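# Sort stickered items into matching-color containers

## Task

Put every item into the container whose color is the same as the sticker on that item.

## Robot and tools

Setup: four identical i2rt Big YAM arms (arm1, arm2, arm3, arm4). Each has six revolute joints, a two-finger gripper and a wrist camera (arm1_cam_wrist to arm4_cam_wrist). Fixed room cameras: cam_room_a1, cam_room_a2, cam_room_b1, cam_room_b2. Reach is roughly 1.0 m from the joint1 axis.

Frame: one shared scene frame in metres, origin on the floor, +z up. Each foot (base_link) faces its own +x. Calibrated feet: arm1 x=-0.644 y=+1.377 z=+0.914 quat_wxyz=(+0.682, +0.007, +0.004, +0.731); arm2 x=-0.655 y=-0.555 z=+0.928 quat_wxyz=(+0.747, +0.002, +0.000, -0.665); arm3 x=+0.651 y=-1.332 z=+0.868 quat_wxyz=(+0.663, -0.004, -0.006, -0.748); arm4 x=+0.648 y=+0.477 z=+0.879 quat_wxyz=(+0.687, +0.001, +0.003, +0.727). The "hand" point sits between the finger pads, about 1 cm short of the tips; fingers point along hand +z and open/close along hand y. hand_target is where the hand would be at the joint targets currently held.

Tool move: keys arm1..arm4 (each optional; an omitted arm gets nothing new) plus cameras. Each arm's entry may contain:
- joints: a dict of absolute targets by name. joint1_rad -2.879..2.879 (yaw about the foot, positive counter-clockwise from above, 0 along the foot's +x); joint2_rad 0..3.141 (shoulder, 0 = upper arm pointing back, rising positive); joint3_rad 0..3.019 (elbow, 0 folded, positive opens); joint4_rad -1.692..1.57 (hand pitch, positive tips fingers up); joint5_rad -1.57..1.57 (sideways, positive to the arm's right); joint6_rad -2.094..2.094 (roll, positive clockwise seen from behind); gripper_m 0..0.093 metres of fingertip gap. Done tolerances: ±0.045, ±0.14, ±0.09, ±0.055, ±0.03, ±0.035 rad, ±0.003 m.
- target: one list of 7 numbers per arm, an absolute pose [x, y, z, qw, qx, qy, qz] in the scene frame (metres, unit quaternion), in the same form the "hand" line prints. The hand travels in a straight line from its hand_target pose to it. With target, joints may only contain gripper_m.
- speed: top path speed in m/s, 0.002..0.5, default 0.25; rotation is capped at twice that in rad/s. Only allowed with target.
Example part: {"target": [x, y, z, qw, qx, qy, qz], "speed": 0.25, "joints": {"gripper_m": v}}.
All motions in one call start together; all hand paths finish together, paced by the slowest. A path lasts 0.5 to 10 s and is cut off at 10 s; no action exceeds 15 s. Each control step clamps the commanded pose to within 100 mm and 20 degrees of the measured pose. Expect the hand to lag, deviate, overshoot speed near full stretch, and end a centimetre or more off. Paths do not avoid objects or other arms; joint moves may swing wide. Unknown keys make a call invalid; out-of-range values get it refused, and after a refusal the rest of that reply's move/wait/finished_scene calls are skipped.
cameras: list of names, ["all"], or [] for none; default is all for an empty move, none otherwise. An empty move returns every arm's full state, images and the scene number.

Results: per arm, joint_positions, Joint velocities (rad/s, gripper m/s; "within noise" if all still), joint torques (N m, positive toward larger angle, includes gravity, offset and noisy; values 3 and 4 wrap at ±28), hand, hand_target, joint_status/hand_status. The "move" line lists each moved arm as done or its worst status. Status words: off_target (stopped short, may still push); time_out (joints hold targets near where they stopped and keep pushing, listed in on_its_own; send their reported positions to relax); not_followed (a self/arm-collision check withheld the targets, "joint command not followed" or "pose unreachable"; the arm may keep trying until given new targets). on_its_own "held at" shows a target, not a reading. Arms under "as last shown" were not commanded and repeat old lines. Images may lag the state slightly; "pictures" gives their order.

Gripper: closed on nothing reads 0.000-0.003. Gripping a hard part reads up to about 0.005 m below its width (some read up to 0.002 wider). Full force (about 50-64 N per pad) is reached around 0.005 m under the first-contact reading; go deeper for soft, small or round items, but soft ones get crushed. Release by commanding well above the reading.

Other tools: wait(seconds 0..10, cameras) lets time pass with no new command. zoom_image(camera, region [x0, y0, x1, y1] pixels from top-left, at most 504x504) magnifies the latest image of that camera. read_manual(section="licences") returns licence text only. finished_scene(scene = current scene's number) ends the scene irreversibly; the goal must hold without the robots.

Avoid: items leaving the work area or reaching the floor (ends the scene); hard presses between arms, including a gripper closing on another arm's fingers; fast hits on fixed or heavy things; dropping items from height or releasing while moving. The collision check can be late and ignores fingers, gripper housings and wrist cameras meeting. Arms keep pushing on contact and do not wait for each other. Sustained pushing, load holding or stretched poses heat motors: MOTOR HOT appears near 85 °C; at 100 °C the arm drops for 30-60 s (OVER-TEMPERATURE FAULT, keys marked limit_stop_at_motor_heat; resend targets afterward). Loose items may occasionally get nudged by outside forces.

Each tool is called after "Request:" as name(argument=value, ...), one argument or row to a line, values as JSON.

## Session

Request:
move(
  arm1={"joints":{"joint2_rad":1.2,"joint3_rad":1.1,"joint4_rad":-1.0,"joint5_rad":0,"joint6_rad":0}},
  arm2={"joints":{"joint2_rad":1.2,"joint3_rad":1.1,"joint4_rad":-1.0,"joint5_rad":0,"joint6_rad":0}},
  arm3={"joints":{"joint2_rad":1.2,"joint3_rad":1.1,"joint4_rad":-1.0,"joint5_rad":0,"joint6_rad":0}},
  arm4={"joints":{"joint2_rad":1.2,"joint3_rad":1.1,"joint4_rad":-1.0,"joint5_rad":0,"joint6_rad":0}},
  cameras=["cam_room_a1","cam_room_a2","cam_room_b1","cam_room_b2"],
)

Scene clock: 1.50 s.
Joint torques (N m): arm1=[-1.67 -8.35 14.5 1.4 -0.04 0.02] | arm2=[0.67 -8.12 13.07 1.74 0.15 -0.1] | arm3=[1.32 -9.99 10.43 1.47 0.11 -0.13] | arm4=[0.79 -10.93 10.77 1.07 0.2 0.17]
Motor temperatures (°C): arm1=[20 23 27 23 21 21 21] | arm2=[23 24 26 22 22 20 23] | arm3=[24 23 23 23 24 23 23] | arm4=[22 22 24 22 24 21 24]
Heat: arm1: hottest joint3_rad 27 °C; arm2: hottest joint3_rad 26 °C; arm3: hottest joint1_rad 24 °C; arm4: hottest joint3_rad 24 °C.
move: arm1 done; arm2 done; arm3 done; arm4 done
Joint velocities: within noise
arm1.joint_positions: joint1_rad=+0.263 joint2_rad=+1.216 joint3_rad=+1.064 joint4_rad=-1.012 joint5_rad=+0.002 joint6_rad=+0.008 gripper_m=+0.09397
arm1.joint_status: all done
arm1.hand: x=-0.7795 y=+1.7831 z=+1.1409 quat_wxyz=(-0.114, +0.793, -0.573, -0.172) (m; scene frame)
arm1.hand_target: x=-0.7829 y=+1.7932 z=+1.1662 quat_wxyz=(-0.132, +0.790, -0.565, -0.197) (m; scene frame)
arm1.hand_status: not commanded
arm2.joint_positions: joint1_rad=+0.198 joint2_rad=+1.180 joint3_rad=+1.081 joint4_rad=-1.002 joint5_rad=-0.004 joint6_rad=+0.015 gripper_m=+0.09398
arm2.joint_status: all done
arm2.hand: x=-0.5215 y=-0.9675 z=+1.1747 quat_wxyz=(-0.190, -0.577, -0.783, +0.132) (m; scene frame)
arm2.hand_target: x=-0.5196 y=-0.9751 z=+1.1760 quat_wxyz=(-0.189, -0.572, -0.787, +0.135) (m; scene frame)
arm2.hand_status: not commanded
arm3.joint_positions: joint1_rad=-0.202 joint2_rad=+1.204 joint3_rad=+1.090 joint4_rad=-1.014 joint5_rad=-0.002 joint6_rad=+0.007 gripper_m=+0.09396
arm3.joint_status: all done
arm3.hand: x=+0.5127 y=-1.7410 z=+1.1134 quat_wxyz=(-0.135, -0.793, -0.566, +0.180) (m; scene frame)
arm3.hand_target: x=+0.5107 y=-1.7457 z=+1.1218 quat_wxyz=(-0.142, -0.788, -0.567, +0.193) (m; scene frame)
arm3.hand_status: not commanded
arm4.joint_positions: joint1_rad=+0.128 joint2_rad=+1.203 joint3_rad=+1.075 joint4_rad=-1.016 joint5_rad=-0.003 joint6_rad=-0.014 gripper_m=+0.09396
arm4.joint_status: all done
arm4.hand: x=+0.5698 y=+0.9014 z=+1.1118 quat_wxyz=(-0.132, +0.756, -0.620, -0.164) (m; scene frame)
arm4.hand_target: x=+0.5687 y=+0.9114 z=+1.1271 quat_wxyz=(-0.146, +0.748, -0.622, -0.180) (m; scene frame)
arm4.hand_status: not commanded
pictures: cam_room_a1, cam_room_a2, cam_room_b1, cam_room_b2
Images, in order (width x height): cam_room_a1 672x504, cam_room_a2 672x504, cam_room_b1 672x504, cam_room_b2 672x504.

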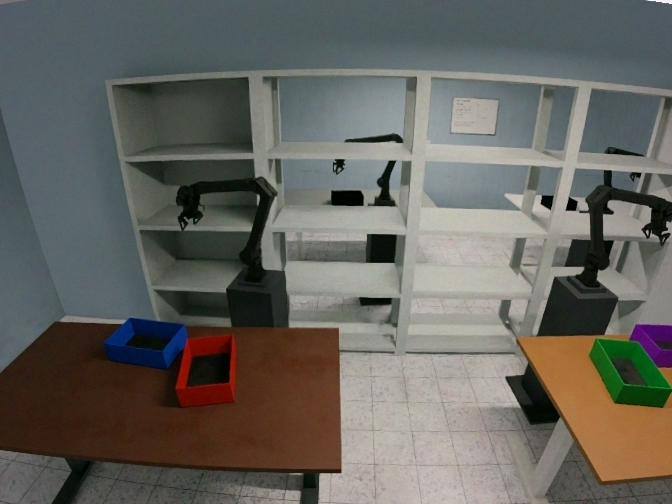

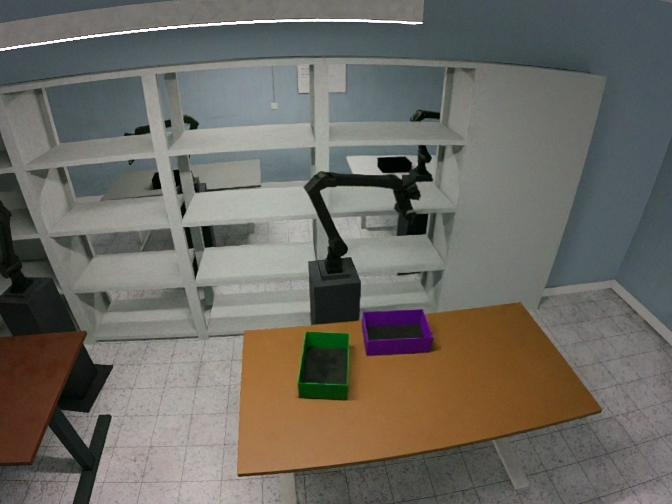

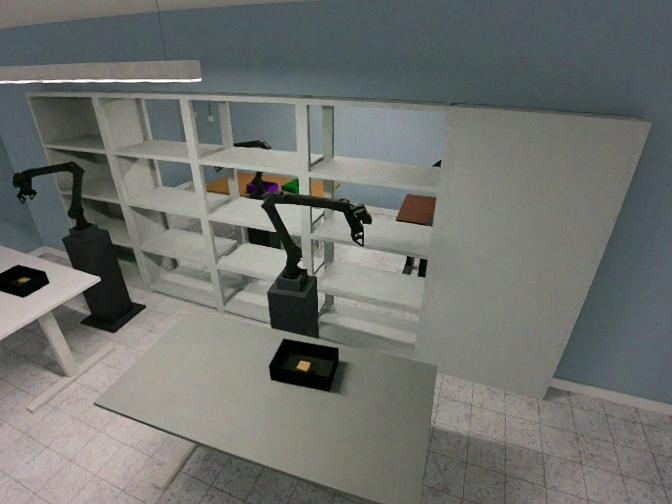

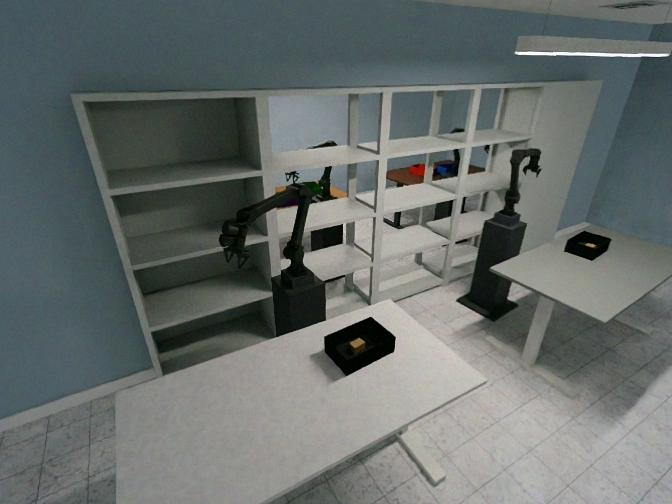

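Request:
zoom_image(
  camera="cam_room_b1",
  region=[260, 330, 350, 400],
)

Request:
zoom_image(
  camera="cam_room_b2",
  region=[310, 310, 410, 385],
)

Request:
zoom_image(
  camera="cam_room_b2",
  region=[550, 220, 630, 280],
)

Request:
zoom_image(
  camera="cam_room_b1",
  region=[0, 240, 80, 310],
)

Scaled by 5.600.

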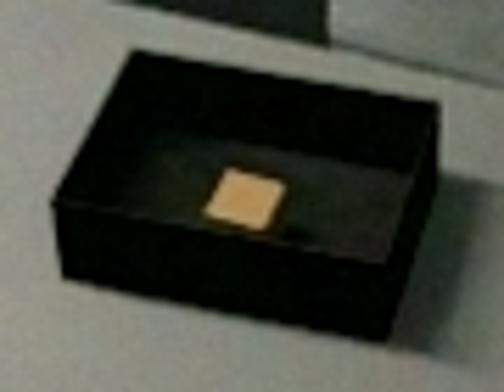

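Scaled by 5.040.

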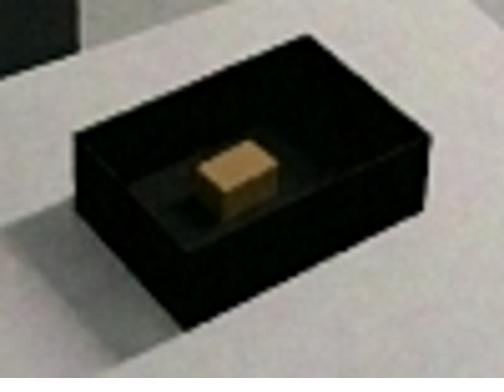

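Scaled by 6.300.

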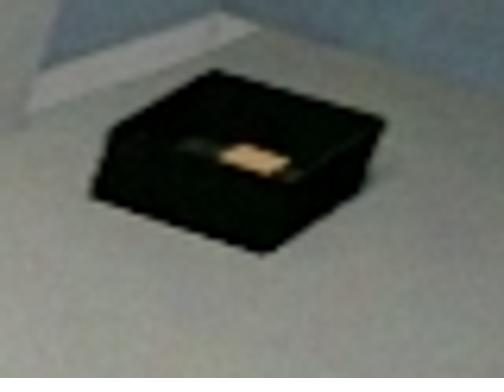

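Scaled by 6.300.

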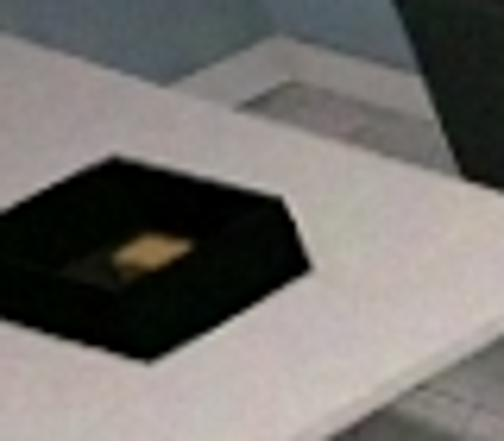

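Request:
move(
  arm1={"joints":{"joint1_rad":1.70}},
  arm2={"joints":{"joint1_rad":-1.163}},
  arm3={"joints":{"joint1_rad":1.5}},
  arm4={"joints":{"joint1_rad":-1.3}},
  cameras=["arm3_cam_wrist","arm4_cam_wrist","arm1_cam_wrist","arm2_cam_wrist"],
)

Request:
move(
  arm1={"target":[-1.10,1.286,0.98,-0.0213,-0.9715,-0.0962,0.2153]},
  arm2={"target":[-1.058,-0.788,0.98,0.056,0.943,0.2527,-0.209]},
  cameras=["arm1_cam_wrist","arm2_cam_wrist"],
)

Scene clock: 17.13 s.
Joint torques (N m): arm1=[-1.9 -7.59 14.42 1.44 0.08 -0.04] | arm2=[0.91 -9.05 13.04 1.72 -0.01 -0.07] | arm3=[1.44 -10.11 10.41 1.2 0.08 -0.11] | arm4=[0.73 -10.46 10.77 1.02 0.07 0.16]
Motor temperatures (°C): arm1=[20 23 31 23 21 21 21] | arm2=[23 24 28 22 22 20 23] | arm3=[24 23 25 23 24 23 23] | arm4=[22 22 26 22 24 21 24]
Heat: arm1: hottest joint3_rad 31 °C; arm2: hottest joint3_rad 28 °C; arm3: hottest joint3_rad 25 °C; arm4: hottest joint3_rad 26 °C.
move: arm1 done; arm2 done; arm3 done; arm4 done
Joint velocities: within noise
arm1.joint_positions: joint1_rad=+1.700 joint2_rad=+1.216 joint3_rad=+1.064 joint4_rad=-1.010 joint5_rad=-0.002 joint6_rad=+0.006 gripper_m=+0.09398
arm1.joint_status: all done
arm1.hand: x=-1.0619 y=+1.2923 z=+1.1442 quat_wxyz=(+0.019, +0.973, +0.094, -0.210) (m; scene frame)
arm1.hand_target: x=-1.0717 y=+1.2905 z=+1.1693 quat_wxyz=(+0.021, +0.966, +0.097, -0.239) (m; scene frame)
arm1.hand_status: not commanded
arm2.joint_positions: joint1_rad=-1.166 joint2_rad=+1.187 joint3_rad=+1.081 joint4_rad=-1.002 joint5_rad=+0.000 joint6_rad=+0.013 gripper_m=+0.09399
arm2.joint_status: all done
arm2.hand: x=-1.0316 y=-0.7719 z=+1.1713 quat_wxyz=(-0.059, -0.942, -0.245, +0.220) (m; scene frame)
arm2.hand_target: x=-1.0370 y=-0.7763 z=+1.1757 quat_wxyz=(-0.059, -0.939, -0.252, +0.224) (m; scene frame)
arm2.hand_status: not commanded
arm3.joint_positions: joint1_rad=+1.496 joint2_rad=+1.204 joint3_rad=+1.090 joint4_rad=-1.006 joint5_rad=-0.001 joint6_rad=+0.006 gripper_m=+0.09398
arm3.joint_status: all done
arm3.hand: x=+1.0791 y=-1.4135 z=+1.1104 quat_wxyz=(-0.223, -0.096, -0.970, +0.027) (m; scene frame)
arm3.hand_target: x=+1.0829 y=-1.4125 z=+1.1178 quat_wxyz=(-0.233, -0.091, -0.968, +0.029) (m; scene frame)
arm3.hand_status: not commanded
arm4.joint_positions: joint1_rad=-1.303 joint2_rad=+1.203 joint3_rad=+1.075 joint4_rad=-1.009 joint5_rad=+0.000 joint6_rad=-0.012 gripper_m=+0.09398
arm4.joint_status: all done
arm4.hand: x=+1.0586 y=+0.6152 z=+1.1111 quat_wxyz=(-0.210, +0.164, -0.963, -0.032) (m; scene frame)
arm4.hand_target: x=+1.0664 y=+0.6192 z=+1.1257 quat_wxyz=(-0.228, +0.159, -0.960, -0.037) (m; scene frame)
arm4.hand_status: not commanded
pictures: arm1_cam_wrist, arm2_cam_wrist, arm3_cam_wrist, arm4_cam_wrist
Images, in order (width x height): arm1_cam_wrist 672x504, arm2_cam_wrist 672x504, arm3_cam_wrist 672x504, arm4_cam_wrist 672x504.

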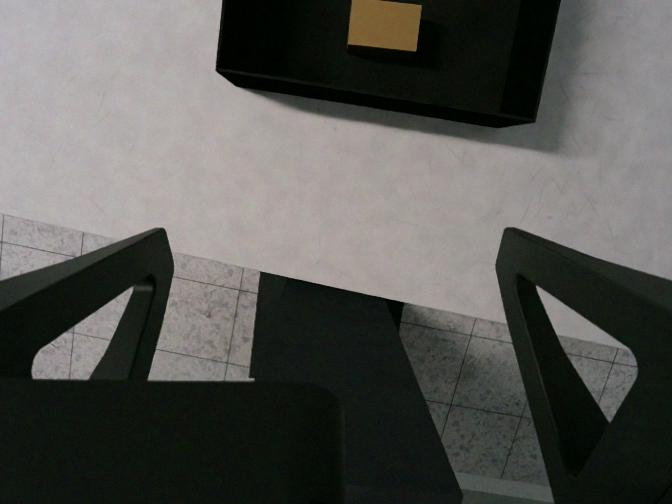

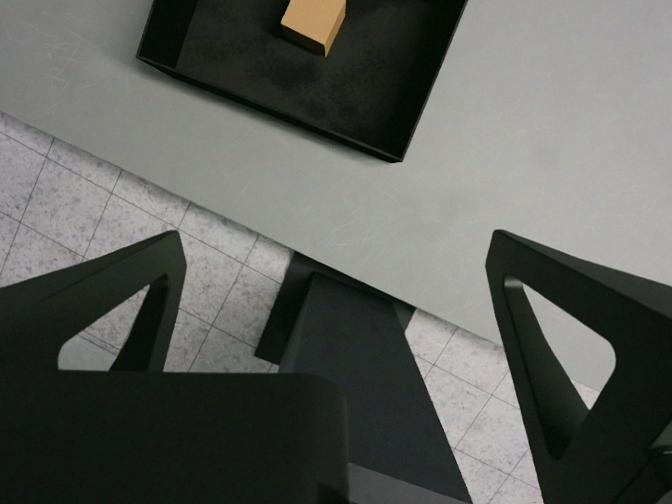

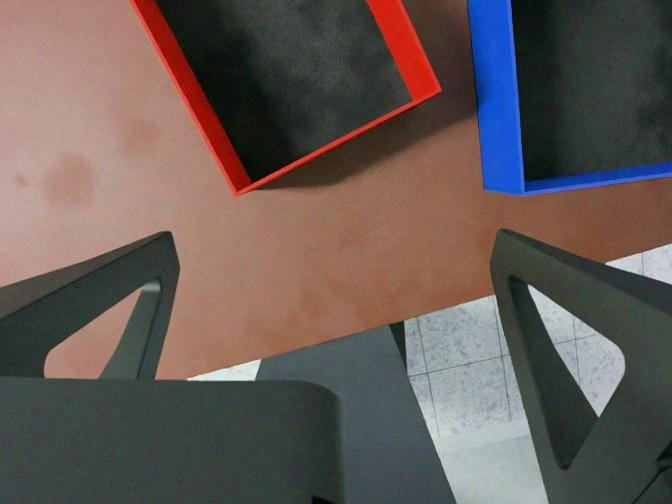

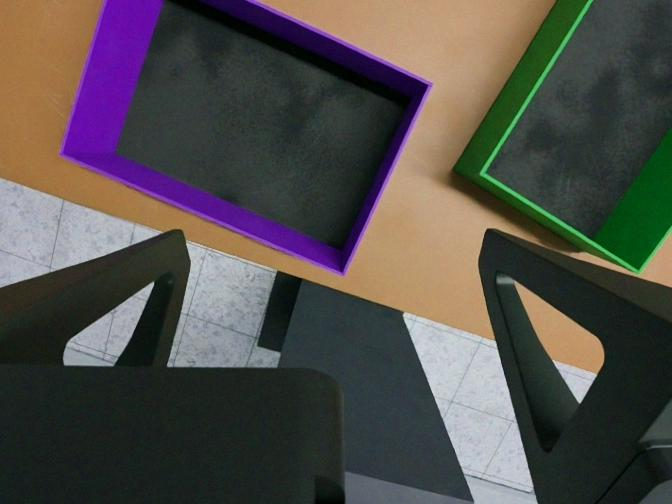

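Scene clock: 18.60 s.
Joint torques (N m): arm1=[-1.49 -8.47 9.78 1.66 -0.03 -0.01] | arm2=[0.85 -12.04 8.84 2.32 -0.08 -0.05] | arm3=[1.38 -10.17 10.37 1.16 0.09 -0.11] | arm4=[0.97 -10.34 10.74 0.87 0.1 0.16]
Motor temperatures (°C): arm1=[20 23 31 23 21 21 21] | arm2=[23 24 28 22 22 20 23] | arm3=[24 23 26 23 24 23 23] | arm4=[22 22 26 22 24 21 24]
Heat: arm1: hottest joint3_rad 31 °C; arm2: hottest joint3_rad 28 °C; arm3: hottest joint3_rad 26 °C; arm4: hottest joint3_rad 26 °C.
move: arm1 done; arm2 done
Joint velocities: within noise
arm1.joint_positions: joint1_rad=+1.700 joint2_rad=+1.491 joint3_rad=+0.842 joint4_rad=-0.526 joint5_rad=-0.004 joint6_rad=+0.006 gripper_m=+0.09398
arm1.joint_status: not commanded
arm1.hand: x=-1.0929 y=+1.2866 z=+0.9742 quat_wxyz=(+0.020, +0.974, +0.095, -0.203) (m; scene frame)
arm1.hand_target: x=-1.0999 y=+1.2860 z=+0.9800 quat_wxyz=(+0.021, +0.972, +0.096, -0.215) (m; scene frame)
arm1.hand_status: done (0.009 m and 1.5 deg from the pose sent, 0.169 m and 0.7 deg at the start)
arm2.joint_positions: joint1_rad=-1.166 joint2_rad=+1.480 joint3_rad=+0.831 joint4_rad=-0.485 joint5_rad=+0.000 joint6_rad=+0.013 gripper_m=+0.09399
arm2.joint_status: not commanded
arm2.hand: x=-1.0579 y=-0.7867 z=+0.9847 quat_wxyz=(-0.056, -0.945, -0.246, +0.208) (m; scene frame)
arm2.hand_target: x=-1.0580 y=-0.7880 z=+0.9801 quat_wxyz=(-0.056, -0.943, -0.253, +0.209) (m; scene frame)
arm2.hand_status: done (0.005 m and 0.8 deg from the pose sent, 0.194 m and 1.5 deg at the start)
arm3, arm4: as last shown
pictures: arm1_cam_wrist, arm2_cam_wrist
Images, in order (width x height): arm1_cam_wrist 672x504, arm2_cam_wrist 672x504.

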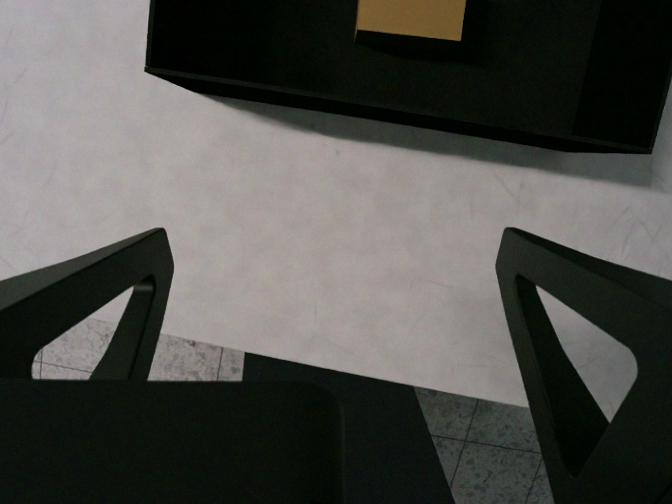

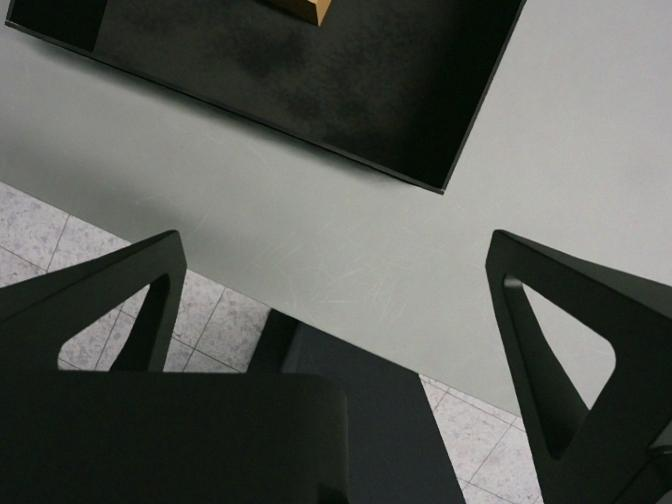

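Request:
move(
  arm1={"target":[-1.234,1.3125,0.86,0,0.9981,0.061,0]},
  arm2={"target":[-1.187,-0.891,0.86,0,0.9969,0.0785,0]},
  cameras=["arm1_cam_wrist","arm2_cam_wrist"],
)

Scene clock: 51.87 s.
Joint torques (N m): arm1=[-2.08 -16.44 12.46 -0.1 0.06 -0.01] | arm2=[1.55 -20.78 12.96 0.16 -0.15 0.22] | arm3=[1.38 -10.17 10.37 1.18 0.08 -0.11] | arm4=[1.08 -10.11 10.82 1.01 0.11 0.18]
Motor temperatures (°C): arm1=[20 24 30 23 21 21 21] | arm2=[23 25 30 22 22 20 23] | arm3=[24 24 28 23 24 23 23] | arm4=[22 22 30 22 24 21 24]
Heat: arm1: hottest joint3_rad 30 °C; arm2: hottest joint3_rad 30 °C; arm3: hottest joint3_rad 28 °C; arm4: hottest joint3_rad 30 °C.
move: arm1 off_target; arm2 off_target
Joint velocities: within noise
arm1.joint_positions: joint1_rad=+1.620 joint2_rad=+2.148 joint3_rad=+1.477 joint4_rad=-0.948 joint5_rad=-0.006 joint6_rad=-0.006 gripper_m=+0.09398
arm1.joint_status: not commanded
arm1.hand: x=-1.2133 y=+1.3098 z=+0.8483 quat_wxyz=(+0.000, +0.998, +0.062, +0.017) (m; scene frame)
arm1.hand_target: x=-1.2332 y=+1.3127 z=+0.8603 quat_wxyz=(+0.000, +0.998, +0.061, +0.000) (m; scene frame)
arm1.hand_status: off_target (0.024 m and 1.9 deg from the pose sent, 0.183 m and 23.8 deg at the start)
arm2.joint_positions: joint1_rad=-1.133 joint2_rad=+2.200 joint3_rad=+1.603 joint4_rad=-0.981 joint5_rad=+0.002 joint6_rad=+0.391 gripper_m=+0.09399
arm2.joint_status: not commanded
arm2.hand: x=-1.1771 y=-0.8775 z=+0.8602 quat_wxyz=(+0.004, -0.997, -0.082, -0.004) (m; scene frame)
arm2.hand_target: x=-1.1863 y=-0.8907 z=+0.8602 quat_wxyz=(+0.000, -0.997, -0.079, +0.000) (m; scene frame)
arm2.hand_status: off_target (0.017 m and 0.7 deg from the pose sent, 0.208 m and 31.9 deg at the start)
arm3, arm4: as last shown
pictures: arm1_cam_wrist, arm2_cam_wrist
Images, in order (width x height): arm1_cam_wrist 672x504, arm2_cam_wrist 672x504.

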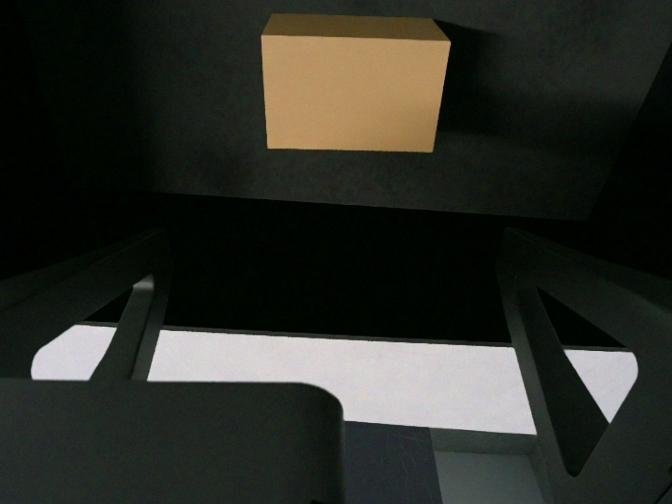

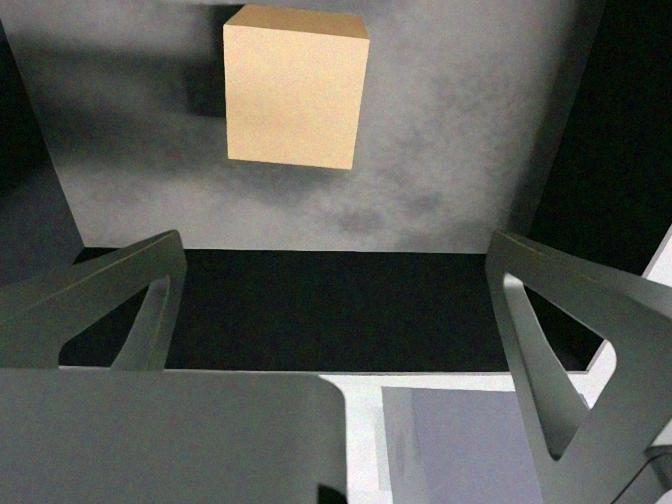

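Request:
move(
  arm1={"target":[-1.246,1.318,0.747,0,0.9986,0.0523,0],"speed":0.12},
  arm2={"target":[-1.190,-0.912,0.737,0,0.9993,0.0366,0],"speed":0.12},
  cameras=["arm1_cam_wrist","arm2_cam_wrist"],
)

Scene clock: 66.70 s.
Joint torques (N m): arm1=[-2.96 -16.79 10.97 0.76 0.08 0.01] | arm2=[1.44 -21.54 11.4 1.02 -0.13 0.24] | arm3=[1.44 -10.23 10.37 1.16 0.08 -0.11] | arm4=[0.97 -10.29 10.81 1.02 0.06 0.14]
Motor temperatures (°C): arm1=[20 25 31 23 21 21 21] | arm2=[23 26 30 22 22 20 23] | arm3=[24 24 29 23 24 23 23] | arm4=[22 22 31 22 24 21 24]
Heat: arm1: hottest joint3_rad 31 °C; arm2: hottest joint3_rad 30 °C; arm3: hottest joint3_rad 29 °C; arm4: hottest joint3_rad 31 °C.
move: arm1 off_target; arm2 off_target
Joint velocities: within noise
arm1.joint_positions: joint1_rad=+1.612 joint2_rad=+2.358 joint3_rad=+1.522 joint4_rad=-0.795 joint5_rad=-0.005 joint6_rad=-0.006 gripper_m=+0.09398
arm1.joint_status: not commanded
arm1.hand: x=-1.2219 y=+1.3138 z=+0.7416 quat_wxyz=(-0.001, +0.998, +0.058, +0.023) (m; scene frame)
arm1.hand_target: x=-1.2452 y=+1.3181 z=+0.7478 quat_wxyz=(+0.000, +0.999, +0.052, +0.000) (m; scene frame)
arm1.hand_status: off_target (0.025 m and 2.7 deg from the pose sent, 0.107 m and 2.2 deg at the start)
arm2.joint_positions: joint1_rad=-1.108 joint2_rad=+2.427 joint3_rad=+1.681 joint4_rad=-0.839 joint5_rad=+0.002 joint6_rad=+0.501 gripper_m=+0.09399
arm2.joint_status: not commanded
arm2.hand: x=-1.1816 y=-0.8989 z=+0.7461 quat_wxyz=(+0.006, -0.999, -0.040, -0.007) (m; scene frame)
arm2.hand_target: x=-1.1894 y=-0.9115 z=+0.7374 quat_wxyz=(+0.000, -0.999, -0.037, +0.000) (m; scene frame)
arm2.hand_status: off_target (0.018 m and 1.1 deg from the pose sent, 0.129 m and 5.2 deg at the start)
arm3, arm4: as last shown
pictures: arm1_cam_wrist, arm2_cam_wrist
Images, in order (width x height): arm1_cam_wrist 672x504, arm2_cam_wrist 672x504.

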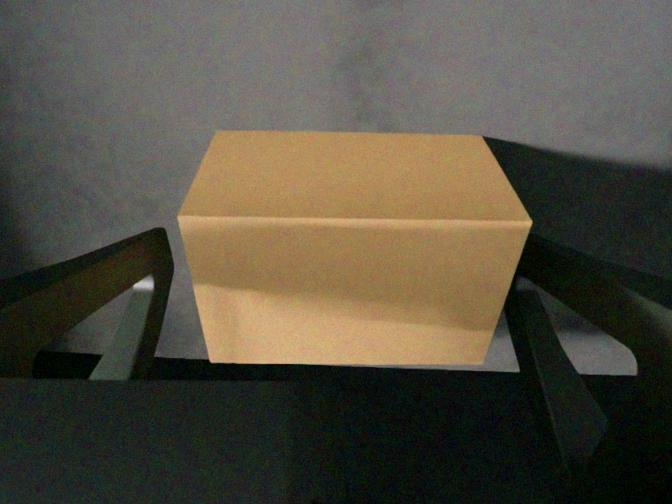

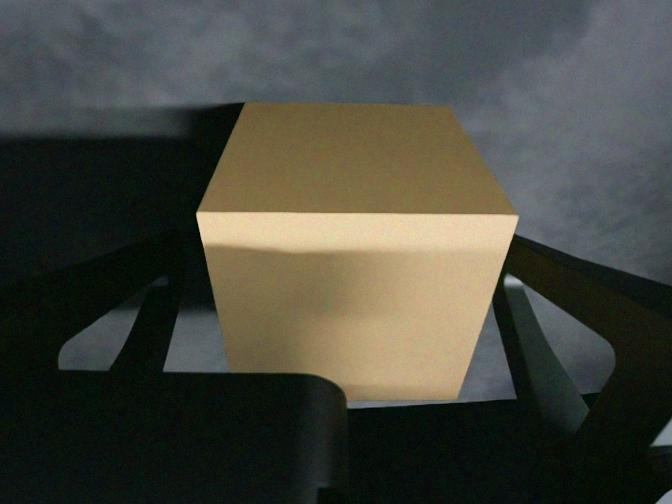

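Request:
move(
  arm1={"joints":{"gripper_m":0.058}},
  arm2={"joints":{"gripper_m":0.047}},
)

Request:
move(
  arm1={"target":[-1.20,1.315,0.96,0,0.9986,0.0523,0]},
  arm2={"target":[-1.15,-0.89,0.96,0,0.9993,0.0366,0]},
  cameras=["arm1_cam_wrist","arm2_cam_wrist","cam_room_b1","cam_room_b2"],
)

Scene clock: 71.07 s.
Joint torques (N m): arm1=[-2.96 -16.79 10.85 0.8 0.08 -0.01] | arm2=[1.49 -21.54 11.44 0.99 -0.09 0.21] | arm3=[1.61 -10.17 10.39 1.17 0.08 -0.1] | arm4=[0.91 -10.87 10.81 0.99 0.11 0.17]
Motor temperatures (°C): arm1=[20 25 31 23 21 21 21] | arm2=[23 26 30 22 22 20 23] | arm3=[24 24 29 23 24 23 23] | arm4=[22 22 31 22 24 21 24]
Heat: arm1: hottest joint3_rad 31 °C; arm2: hottest joint3_rad 30 °C; arm3: hottest joint3_rad 29 °C; arm4: hottest joint3_rad 31 °C.
move: arm1 off_target; arm2 off_target
Joint velocities: within noise
arm1.joint_positions: joint1_rad=+1.612 joint2_rad=+2.358 joint3_rad=+1.522 joint4_rad=-0.795 joint5_rad=-0.005 joint6_rad=-0.006 gripper_m=+0.06892
arm1.joint_status: gripper_m off_target (ended at +0.06895, target +0.05800)
arm1.hand: x=-1.2220 y=+1.3141 z=+0.7416 quat_wxyz=(-0.001, +0.998, +0.058, +0.023) (m; scene frame)
arm1.hand_target: x=-1.2452 y=+1.3183 z=+0.7478 quat_wxyz=(+0.000, +0.999, +0.052, +0.000) (m; scene frame)
arm1.hand_status: not commanded
arm2.joint_positions: joint1_rad=-1.108 joint2_rad=+2.427 joint3_rad=+1.681 joint4_rad=-0.839 joint5_rad=+0.001 joint6_rad=+0.502 gripper_m=+0.05304
arm2.joint_status: gripper_m off_target (ended at +0.05307, target +0.04700)
arm2.hand: x=-1.1815 y=-0.8991 z=+0.7461 quat_wxyz=(+0.006, -0.999, -0.039, -0.007) (m; scene frame)
arm2.hand_target: x=-1.1894 y=-0.9115 z=+0.7374 quat_wxyz=(+0.000, -0.999, -0.037, +0.000) (m; scene frame)
arm2.hand_status: not commanded
arm3, arm4: as last shown
pictures: none

Scene clock: 72.70 s.
Joint torques (N m): arm1=[-1.55 -16.09 9.87 0.08 0.07 0.13] | arm2=[1.61 -22.12 8.81 0.2 -0.07 0.22] | arm3=[1.49 -10.17 10.36 1.17 0.08 -0.11] | arm4=[0.5 -10.17 10.78 1.09 0.08 0.13]
Motor temperatures (°C): arm1=[20 25 31 23 21 21 21] | arm2=[23 26 30 22 22 20 23] | arm3=[24 24 29 23 24 23 23] | arm4=[22 22 32 22 24 21 24]
Heat: arm1: hottest joint3_rad 31 °C; arm2: hottest joint3_rad 30 °C; arm3: hottest joint3_rad 29 °C; arm4: hottest joint3_rad 32 °C.
move: arm1 done; arm2 done
Joint velocities: within noise
arm1.joint_positions: joint1_rad=+1.612 joint2_rad=+1.956 joint3_rad=+1.472 joint4_rad=-1.107 joint5_rad=-0.005 joint6_rad=-0.002 gripper_m=+0.06892
arm1.joint_status: not commanded
arm1.hand: x=-1.1996 y=+1.3156 z=+0.9526 quat_wxyz=(+0.000, +0.998, +0.056, +0.003) (m; scene frame)
arm1.hand_target: x=-1.1999 y=+1.3150 z=+0.9599 quat_wxyz=(+0.000, +0.999, +0.052, +0.000) (m; scene frame)
arm1.hand_status: done (0.007 m and 0.5 deg from the pose sent, 0.220 m and 2.7 deg at the start)
arm2.joint_positions: joint1_rad=-1.103 joint2_rad=+2.027 joint3_rad=+1.607 joint4_rad=-1.127 joint5_rad=+0.001 joint6_rad=+0.507 gripper_m=+0.05304
arm2.joint_status: not commanded
arm2.hand: x=-1.1595 y=-0.8887 z=+0.9633 quat_wxyz=(-0.005, -0.999, -0.039, +0.010) (m; scene frame)
arm2.hand_target: x=-1.1501 y=-0.8898 z=+0.9600 quat_wxyz=(+0.000, -0.999, -0.037, +0.000) (m; scene frame)
arm2.hand_status: done (0.010 m and 1.3 deg from the pose sent, 0.216 m and 1.1 deg at the start)
arm3, arm4: as last shown
pictures: arm1_cam_wrist, arm2_cam_wrist, cam_room_b1, cam_room_b2
Images, in order (width x height): arm1_cam_wrist 672x504, arm2_cam_wrist 672x504, cam_room_b1 672x504, cam_room_b2 672x504.

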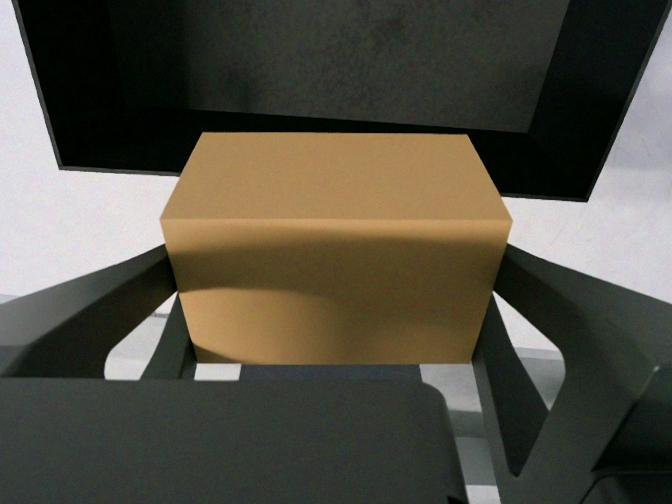

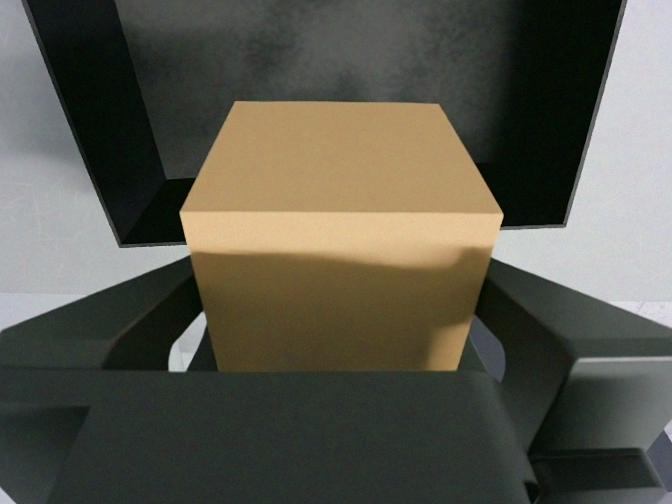

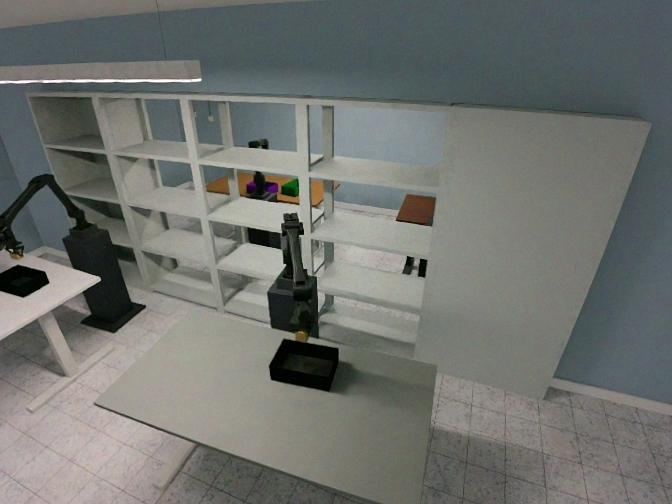

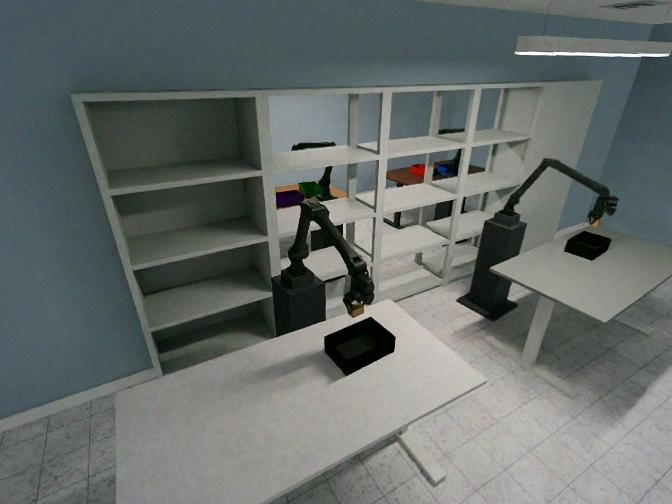

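Request:
move(
  arm1={"target":[-1.08,1.32,1.22,-0.0429,-0.5728,-0.03,0.818]},
  arm2={"target":[-1.08,-0.66,1.22,-0.0714,-0.5714,-0.05,0.8161]},
  cameras=["cam_room_b1","cam_room_b2"],
)

Request:
zoom_image(
  camera="cam_room_b1",
  region=[220, 180, 360, 330],
)

Request:
zoom_image(
  camera="cam_room_b2",
  region=[290, 180, 420, 320],
)

Scene clock: 86.03 s.
Joint torques (N m): arm1=[-0.5 -2.49 8.5 2.33 0.11 -0.07] | arm2=[0.21 -6.36 7.42 3.32 -0.21 -0.08] | arm3=[1.49 -10.17 10.35 1.16 0.08 -0.1] | arm4=[0.97 -10.34 10.77 1.05 0.11 0.14]
Motor temperatures (°C): arm1=[20 25 31 23 21 21 22] | arm2=[23 26 30 22 22 20 23] | arm3=[24 24 29 23 24 23 23] | arm4=[22 22 32 22 24 21 24]
Heat: arm1: hottest joint3_rad 31 °C; arm2: hottest joint3_rad 30 °C; arm3: hottest joint3_rad 29 °C; arm4: hottest joint3_rad 32 °C.
move: arm1 done; arm2 done
Joint velocities: within noise
arm1.joint_positions: joint1_rad=+1.633 joint2_rad=+1.236 joint3_rad=+0.370 joint4_rad=+1.185 joint5_rad=+0.036 joint6_rad=-0.001 gripper_m=+0.06892
arm1.joint_status: not commanded
arm1.hand: x=-1.0805 y=+1.3250 z=+1.2180 quat_wxyz=(+0.042, +0.579, +0.025, -0.814) (m; scene frame)
arm1.hand_target: x=-1.0799 y=+1.3201 z=+1.2200 quat_wxyz=(+0.043, +0.573, +0.030, -0.818) (m; scene frame)
arm1.hand_status: done (0.005 m and 1.0 deg from the pose sent, 0.293 m and 110.3 deg at the start)
arm2.joint_positions: joint1_rad=-1.400 joint2_rad=+1.253 joint3_rad=+0.355 joint4_rad=+1.250 joint5_rad=+0.105 joint6_rad=-0.019 gripper_m=+0.05304
arm2.joint_status: not commanded
arm2.hand: x=-1.0811 y=-0.6625 z=+1.2247 quat_wxyz=(-0.079, -0.572, -0.046, +0.815) (m; scene frame)
arm2.hand_target: x=-1.0800 y=-0.6601 z=+1.2201 quat_wxyz=(-0.071, -0.572, -0.050, +0.816) (m; scene frame)
arm2.hand_status: done (0.005 m and 1.0 deg from the pose sent, 0.353 m and 108.9 deg at the start)
arm3, arm4: as last shown
pictures: cam_room_b1, cam_room_b2
Images, in order (width x height): cam_room_b1 672x504, cam_room_b2 672x504.

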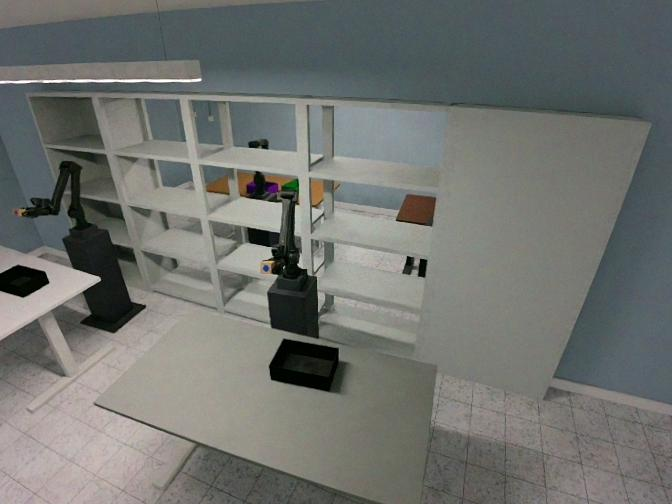

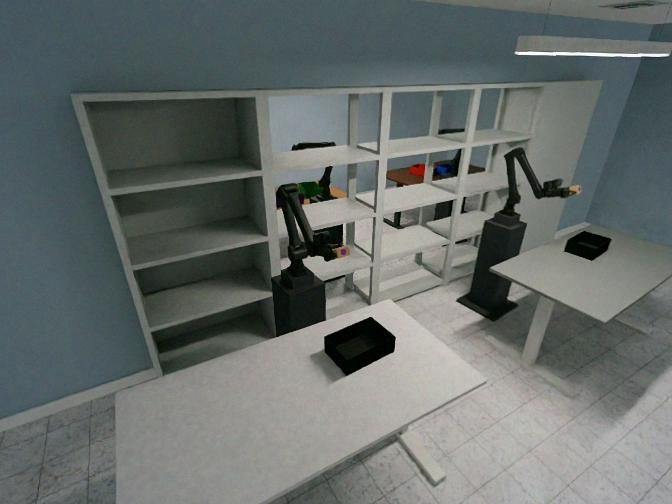

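Scaled by 3.360.

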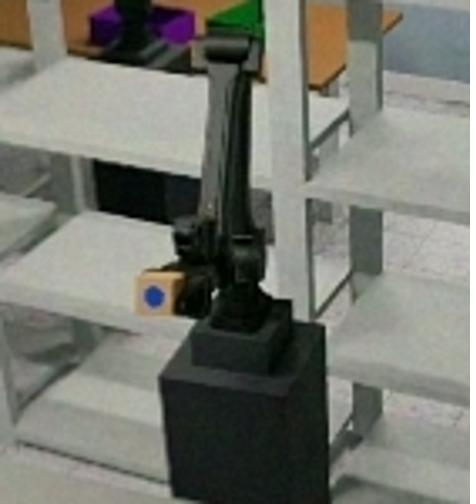

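Scaled by 3.600.

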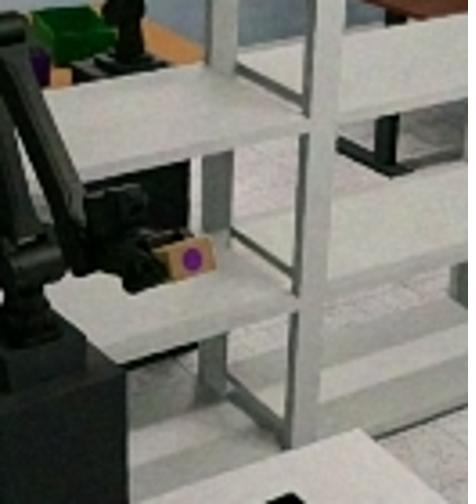

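Request:
move(
  arm1={"joints":{"joint2_rad":1.038,"joint3_rad":0.936,"joint4_rad":-1.45,"joint5_rad":0,"joint6_rad":0}},
  arm2={"joints":{"joint2_rad":1.038,"joint3_rad":0.936,"joint4_rad":-1.45,"joint5_rad":0,"joint6_rad":0}},
  arm3={"joints":{"joint2_rad":1.038,"joint3_rad":0.936,"joint4_rad":-1.45}},
  arm4={"joints":{"joint2_rad":1.038,"joint3_rad":0.936,"joint4_rad":-1.45}},
)

Request:
move(
  arm1={"joints":{"joint1_rad":-2.24}},
  arm2={"joints":{"joint1_rad":0.918}},
  arm3={"joints":{"joint1_rad":-1.984}},
  arm4={"joints":{"joint1_rad":0.9}},
)

Request:
move(
  arm1={"target":[-0.416,1.2185,1.045,0,-0.2995,-0.9541,0]},
  arm2={"target":[-0.4145,-0.698,1.06,0,-0.2651,-0.9642,0]},
  arm3={"joints":{"joint2_rad":0.675,"joint3_rad":0.754,"joint4_rad":-0.08}},
  arm4={"joints":{"joint2_rad":0.675,"joint3_rad":0.754,"joint4_rad":-0.08}},
  cameras=["arm1_cam_wrist","arm2_cam_wrist"],
)

Request:
move(
  arm1={"target":[-0.041,0.957,1.036,0,-0.2995,-0.9541,0]},
  arm2={"target":[-0.032,-0.9255,1.05,0,-0.2651,-0.9642,0]},
  cameras=["arm3_cam_wrist","arm4_cam_wrist"],
)

Scene clock: 104.13 s.
Joint torques (N m): arm1=[-0.73 -2.78 14 0.17 0.02 0.04] | arm2=[0.26 -6.18 13.72 0.21 -0.19 0.21] | arm3=[1.49 -5.6 8.62 -0.31 0.08 -0.1] | arm4=[1.03 -5.66 8.7 -0.31 0.09 0.14]
Motor temperatures (°C): arm1=[20 25 32 23 21 21 22] | arm2=[23 26 30 22 22 20 24] | arm3=[24 24 30 23 24 23 23] | arm4=[22 22 33 22 24 21 24]
Heat: arm1: hottest joint3_rad 32 °C; arm2: hottest joint3_rad 30 °C; arm3: hottest joint3_rad 30 °C; arm4: hottest joint3_rad 33 °C.
move: arm1 done; arm2 done; arm3 done; arm4 done
Joint velocities: within noise
arm1.joint_positions: joint1_rad=+1.634 joint2_rad=+1.038 joint3_rad=+0.895 joint4_rad=-1.440 joint5_rad=+0.002 joint6_rad=-0.001 gripper_m=+0.06892
arm1.joint_status: all done
arm1.hand: x=-0.9015 y=+1.3429 z=+1.1070 quat_wxyz=(-0.003, +0.998, +0.066, -0.002) (m; scene frame)
arm1.hand_target: x=-0.9104 y=+1.3383 z=+1.1225 quat_wxyz=(-0.001, +0.997, +0.071, -0.017) (m; scene frame)
arm1.hand_status: not commanded
arm2.joint_positions: joint1_rad=-1.401 joint2_rad=+1.032 joint3_rad=+0.898 joint4_rad=-1.438 joint5_rad=+0.004 joint6_rad=-0.015 gripper_m=+0.05303
arm2.joint_status: all done
arm2.hand: x=-0.9088 y=-0.6295 z=+1.1187 quat_wxyz=(+0.003, -0.989, -0.150, -0.002) (m; scene frame)
arm2.hand_target: x=-0.9175 y=-0.6310 z=+1.1318 quat_wxyz=(+0.000, -0.990, -0.140, +0.008) (m; scene frame)
arm2.hand_status: not commanded
arm3.joint_positions: joint1_rad=+1.496 joint2_rad=+1.032 joint3_rad=+0.939 joint4_rad=-1.442 joint5_rad=-0.001 joint6_rad=+0.006 gripper_m=+0.09398
arm3.joint_status: all done
arm3.hand: x=+0.9205 y=-1.3825 z=+1.0759 quat_wxyz=(-0.020, -0.100, -0.995, +0.008) (m; scene frame)
arm3.hand_target: x=+0.9183 y=-1.3812 z=+1.0730 quat_wxyz=(-0.011, -0.095, -0.995, +0.008) (m; scene frame)
arm3.hand_status: not commanded
arm4.joint_positions: joint1_rad=-1.303 joint2_rad=+1.033 joint3_rad=+0.932 joint4_rad=-1.439 joint5_rad=+0.000 joint6_rad=-0.012 gripper_m=+0.09398
arm4.joint_status: all done
arm4.hand: x=+0.9084 y=+0.5647 z=+1.0817 quat_wxyz=(-0.013, +0.167, -0.986, -0.001) (m; scene frame)
arm4.hand_target: x=+0.9071 y=+0.5651 z=+1.0821 quat_wxyz=(-0.007, +0.163, -0.987, +0.000) (m; scene frame)
arm4.hand_status: not commanded
pictures: none

Scene clock: 106.77 s.
Joint torques (N m): arm1=[-1.9 -2.9 14.01 0.09 -0.02 0.02] | arm2=[0.91 -6.01 13.72 0.2 0.08 0.19] | arm3=[0.67 -6.53 8.55 -0.35 -0.06 -0.1] | arm4=[0.73 -5.3 8.73 -0.25 0.11 0.15]
Motor temperatures (°C): arm1=[20 25 32 23 21 21 22] | arm2=[23 26 31 22 22 20 24] | arm3=[24 24 29 23 24 23 23] | arm4=[22 22 34 22 24 21 24]
Heat: arm1: hottest joint3_rad 32 °C; arm2: hottest joint3_rad 31 °C; arm3: hottest joint3_rad 29 °C; arm4: hottest joint3_rad 34 °C.
move: arm1 done; arm2 done; arm3 done; arm4 done
Joint velocities: within noise
arm1.joint_positions: joint1_rad=-2.236 joint2_rad=+1.040 joint3_rad=+0.895 joint4_rad=-1.441 joint5_rad=+0.002 joint6_rad=-0.001 gripper_m=+0.06889
arm1.joint_status: all done
arm1.hand: x=-0.4236 y=+1.2285 z=+1.0987 quat_wxyz=(+0.015, -0.293, -0.956, +0.000) (m; scene frame)
arm1.hand_target: x=-0.4159 y=+1.2224 z=+1.1145 quat_wxyz=(-0.001, -0.296, -0.955, +0.004) (m; scene frame)
arm1.hand_status: not commanded
arm2.joint_positions: joint1_rad=+0.916 joint2_rad=+1.032 joint3_rad=+0.898 joint4_rad=-1.438 joint5_rad=-0.002 joint6_rad=-0.012 gripper_m=+0.05313
arm2.joint_status: all done
arm2.hand: x=-0.4288 y=-0.6911 z=+1.1194 quat_wxyz=(+0.000, -0.260, -0.966, -0.003) (m; scene frame)
arm2.hand_target: x=-0.4213 y=-0.6954 z=+1.1325 quat_wxyz=(-0.010, -0.265, -0.964, +0.001) (m; scene frame)
arm2.hand_status: not commanded
arm3.joint_positions: joint1_rad=-1.975 joint2_rad=+1.040 joint3_rad=+0.939 joint4_rad=-1.442 joint5_rad=+0.002 joint6_rad=+0.005 gripper_m=+0.09402
arm3.joint_status: all done
arm3.hand: x=+0.4125 y=-1.1899 z=+1.0705 quat_wxyz=(-0.002, -0.965, +0.262, +0.011) (m; scene frame)
arm3.hand_target: x=+0.4164 y=-1.1896 z=+1.0698 quat_wxyz=(-0.004, -0.964, +0.264, +0.007) (m; scene frame)
arm3.hand_status: not commanded
arm4.joint_positions: joint1_rad=+0.899 joint2_rad=+1.033 joint3_rad=+0.932 joint4_rad=-1.439 joint5_rad=-0.001 joint6_rad=-0.011 gripper_m=+0.09400
arm4.joint_status: all done
arm4.hand: x=+0.4255 y=+0.6361 z=+1.0838 quat_wxyz=(-0.002, +0.955, -0.298, -0.016) (m; scene frame)
arm4.hand_target: x=+0.4263 y=+0.6355 z=+1.0841 quat_wxyz=(+0.000, +0.953, -0.302, -0.011) (m; scene frame)
arm4.hand_status: not commanded
pictures: none

Scene clock: 108.43 s.
Joint torques (N m): arm1=[-3.19 -3.02 10.88 0.81 -0.04 -0.04] | arm2=[1.38 -6.95 9.96 1.22 0.13 0.22] | arm3=[0.62 -2.02 10.55 2.66 -0.07 -0.11] | arm4=[1.08 -2.26 10.73 2.11 0.12 0.11]
Motor temperatures (°C): arm1=[20 25 32 23 21 21 22] | arm2=[23 26 31 22 22 20 24] | arm3=[24 24 29 23 24 23 23] | arm4=[22 22 34 22 24 21 24]
Heat: arm1: hottest joint3_rad 32 °C; arm2: hottest joint3_rad 31 °C; arm3: hottest joint3_rad 29 °C; arm4: hottest joint3_rad 34 °C.
move: arm1 done; arm2 done; arm3 done; arm4 done
Joint velocities: within noise
arm1.joint_positions: joint1_rad=-2.243 joint2_rad=+1.092 joint3_rad=+0.776 joint4_rad=-1.262 joint5_rad=-0.005 joint6_rad=-0.001 gripper_m=+0.06889
arm1.joint_status: not commanded
arm1.hand: x=-0.4203 y=+1.2247 z=+1.0413 quat_wxyz=(+0.011, -0.297, -0.955, -0.002) (m; scene frame)
arm1.hand_target: x=-0.4162 y=+1.2185 z=+1.0450 quat_wxyz=(+0.000, -0.299, -0.954, +0.000) (m; scene frame)
arm1.hand_status: done (0.008 m and 1.3 deg from the pose sent, 0.055 m and 1.9 deg at the start)
arm2.joint_positions: joint1_rad=+0.916 joint2_rad=+1.113 joint3_rad=+0.798 joint4_rad=-1.262 joint5_rad=+0.000 joint6_rad=-0.008 gripper_m=+0.05313
arm2.joint_status: not commanded
arm2.hand: x=-0.4176 y=-0.6979 z=+1.0622 quat_wxyz=(+0.003, -0.262, -0.965, -0.003) (m; scene frame)
arm2.hand_target: x=-0.4145 y=-0.6980 z=+1.0601 quat_wxyz=(+0.000, -0.265, -0.964, +0.000) (m; scene frame)
arm2.hand_status: done (0.004 m and 0.6 deg from the pose sent, 0.061 m and 0.7 deg at the start)
arm3.joint_positions: joint1_rad=-1.975 joint2_rad=+0.668 joint3_rad=+0.751 joint4_rad=-0.098 joint5_rad=+0.002 joint6_rad=+0.005 gripper_m=+0.09402
arm3.joint_status: all done
arm3.hand: x=+0.3086 y=-1.1265 z=+1.3105 quat_wxyz=(+0.176, -0.689, +0.192, +0.676) (m; scene frame)
arm3.hand_target: x=+0.3085 y=-1.1226 z=+1.3143 quat_wxyz=(+0.182, -0.684, +0.191, +0.680) (m; scene frame)
arm3.hand_status: not commanded
arm4.joint_positions: joint1_rad=+0.899 joint2_rad=+0.671 joint3_rad=+0.740 joint4_rad=-0.101 joint5_rad=-0.001 joint6_rad=-0.011 gripper_m=+0.09400
arm4.joint_status: all done
arm4.hand: x=+0.3263 y=+0.7078 z=+1.3178 quat_wxyz=(-0.212, +0.684, -0.215, -0.664) (m; scene frame)
arm4.hand_target: x=+0.3253 y=+0.7084 z=+1.3296 quat_wxyz=(-0.212, +0.673, -0.216, -0.675) (m; scene frame)
arm4.hand_status: not commanded
pictures: arm1_cam_wrist, arm2_cam_wrist
Images, in order (width x height): arm1_cam_wrist 672x504, arm2_cam_wrist 672x504.

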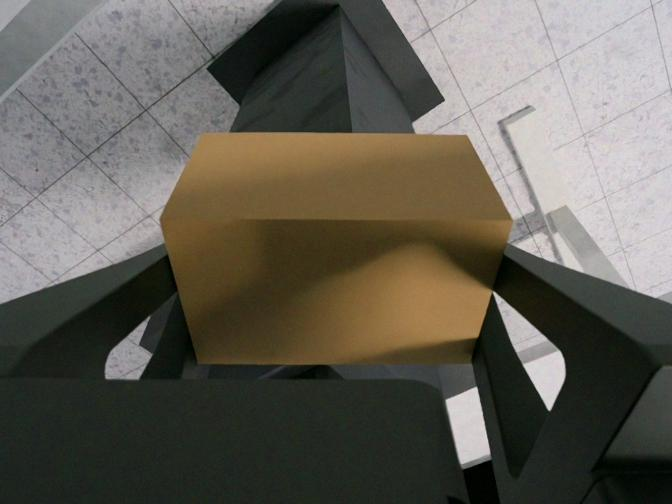

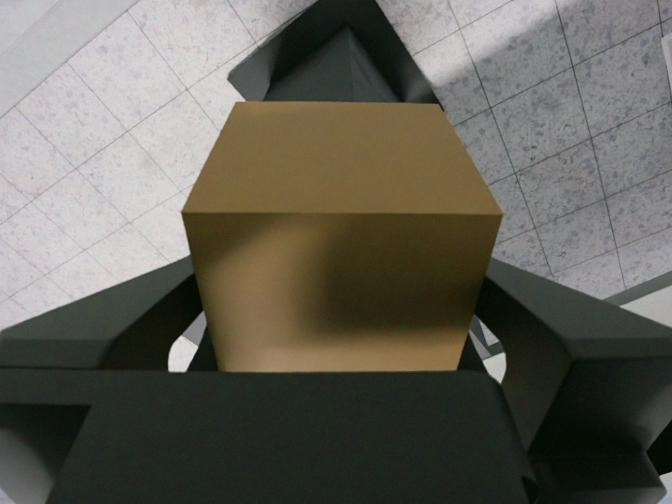

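Scene clock: 111.30 s.
Joint torques (N m): arm1=[-2.78 -21.01 16.05 0.05 -0.06 0.01] | arm2=[1.03 -23.94 15.76 0.14 0.15 0.18] | arm3=[0.67 -1.85 10.52 2.61 -0.07 -0.11] | arm4=[0.62 -2.26 10.74 2.21 0.11 0.11]
Motor temperatures (°C): arm1=[20 25 32 23 21 21 22] | arm2=[23 26 31 22 22 20 24] | arm3=[24 24 30 23 24 23 23] | arm4=[22 22 34 22 24 21 24]
Heat: arm1: hottest joint3_rad 32 °C; arm2: hottest joint3_rad 31 °C; arm3: hottest joint3_rad 30 °C; arm4: hottest joint3_rad 34 °C.
move: arm1 off_target; arm2 off_target
Joint velocities: within noise
arm1.joint_positions: joint1_rad=-2.243 joint2_rad=+2.398 joint3_rad=+2.470 joint4_rad=-1.669 joint5_rad=-0.005 joint6_rad=-0.001 gripper_m=+0.06889
arm1.joint_status: not commanded
arm1.hand: x=-0.0482 y=+0.9681 z=+1.0199 quat_wxyz=(+0.020, -0.297, -0.955, -0.005) (m; scene frame)
arm1.hand_target: x=-0.0420 y=+0.9576 z=+1.0359 quat_wxyz=(-0.001, -0.299, -0.954, +0.000) (m; scene frame)
arm1.hand_status: off_target (0.021 m and 2.4 deg from the pose sent, 0.464 m and 1.3 deg at the start)
arm2.joint_positions: joint1_rad=+0.916 joint2_rad=+2.346 joint3_rad=+2.386 joint4_rad=-1.626 joint5_rad=+0.000 joint6_rad=-0.008 gripper_m=+0.05313
arm2.joint_status: not commanded
arm2.hand: x=-0.0429 y=-0.9212 z=+1.0488 quat_wxyz=(+0.007, -0.262, -0.965, -0.004) (m; scene frame)
arm2.hand_target: x=-0.0326 y=-0.9250 z=+1.0499 quat_wxyz=(-0.001, -0.265, -0.964, +0.000) (m; scene frame)
arm2.hand_status: off_target (0.012 m and 1.0 deg from the pose sent, 0.448 m and 0.6 deg at the start)
arm3, arm4: as last shown
pictures: arm3_cam_wrist, arm4_cam_wrist
Images, in order (width x height): arm3_cam_wrist 672x504, arm4_cam_wrist 672x504.

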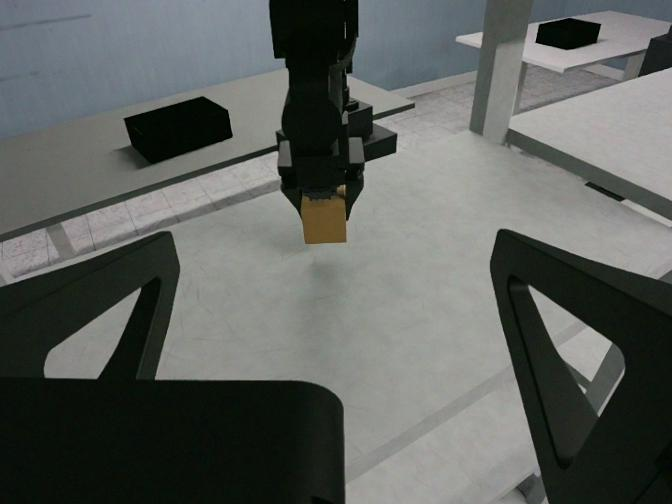

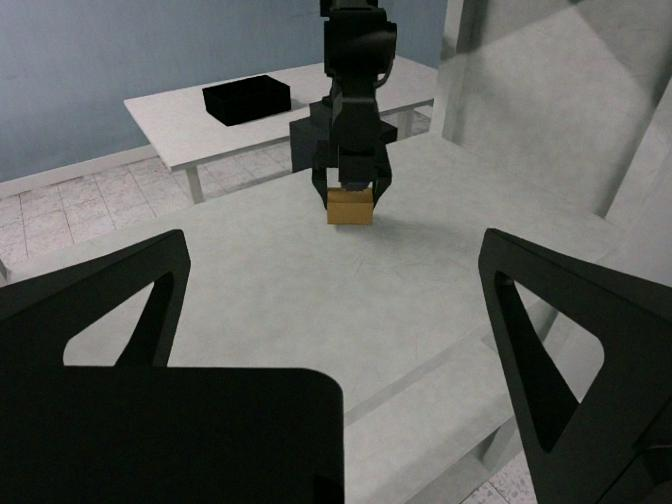

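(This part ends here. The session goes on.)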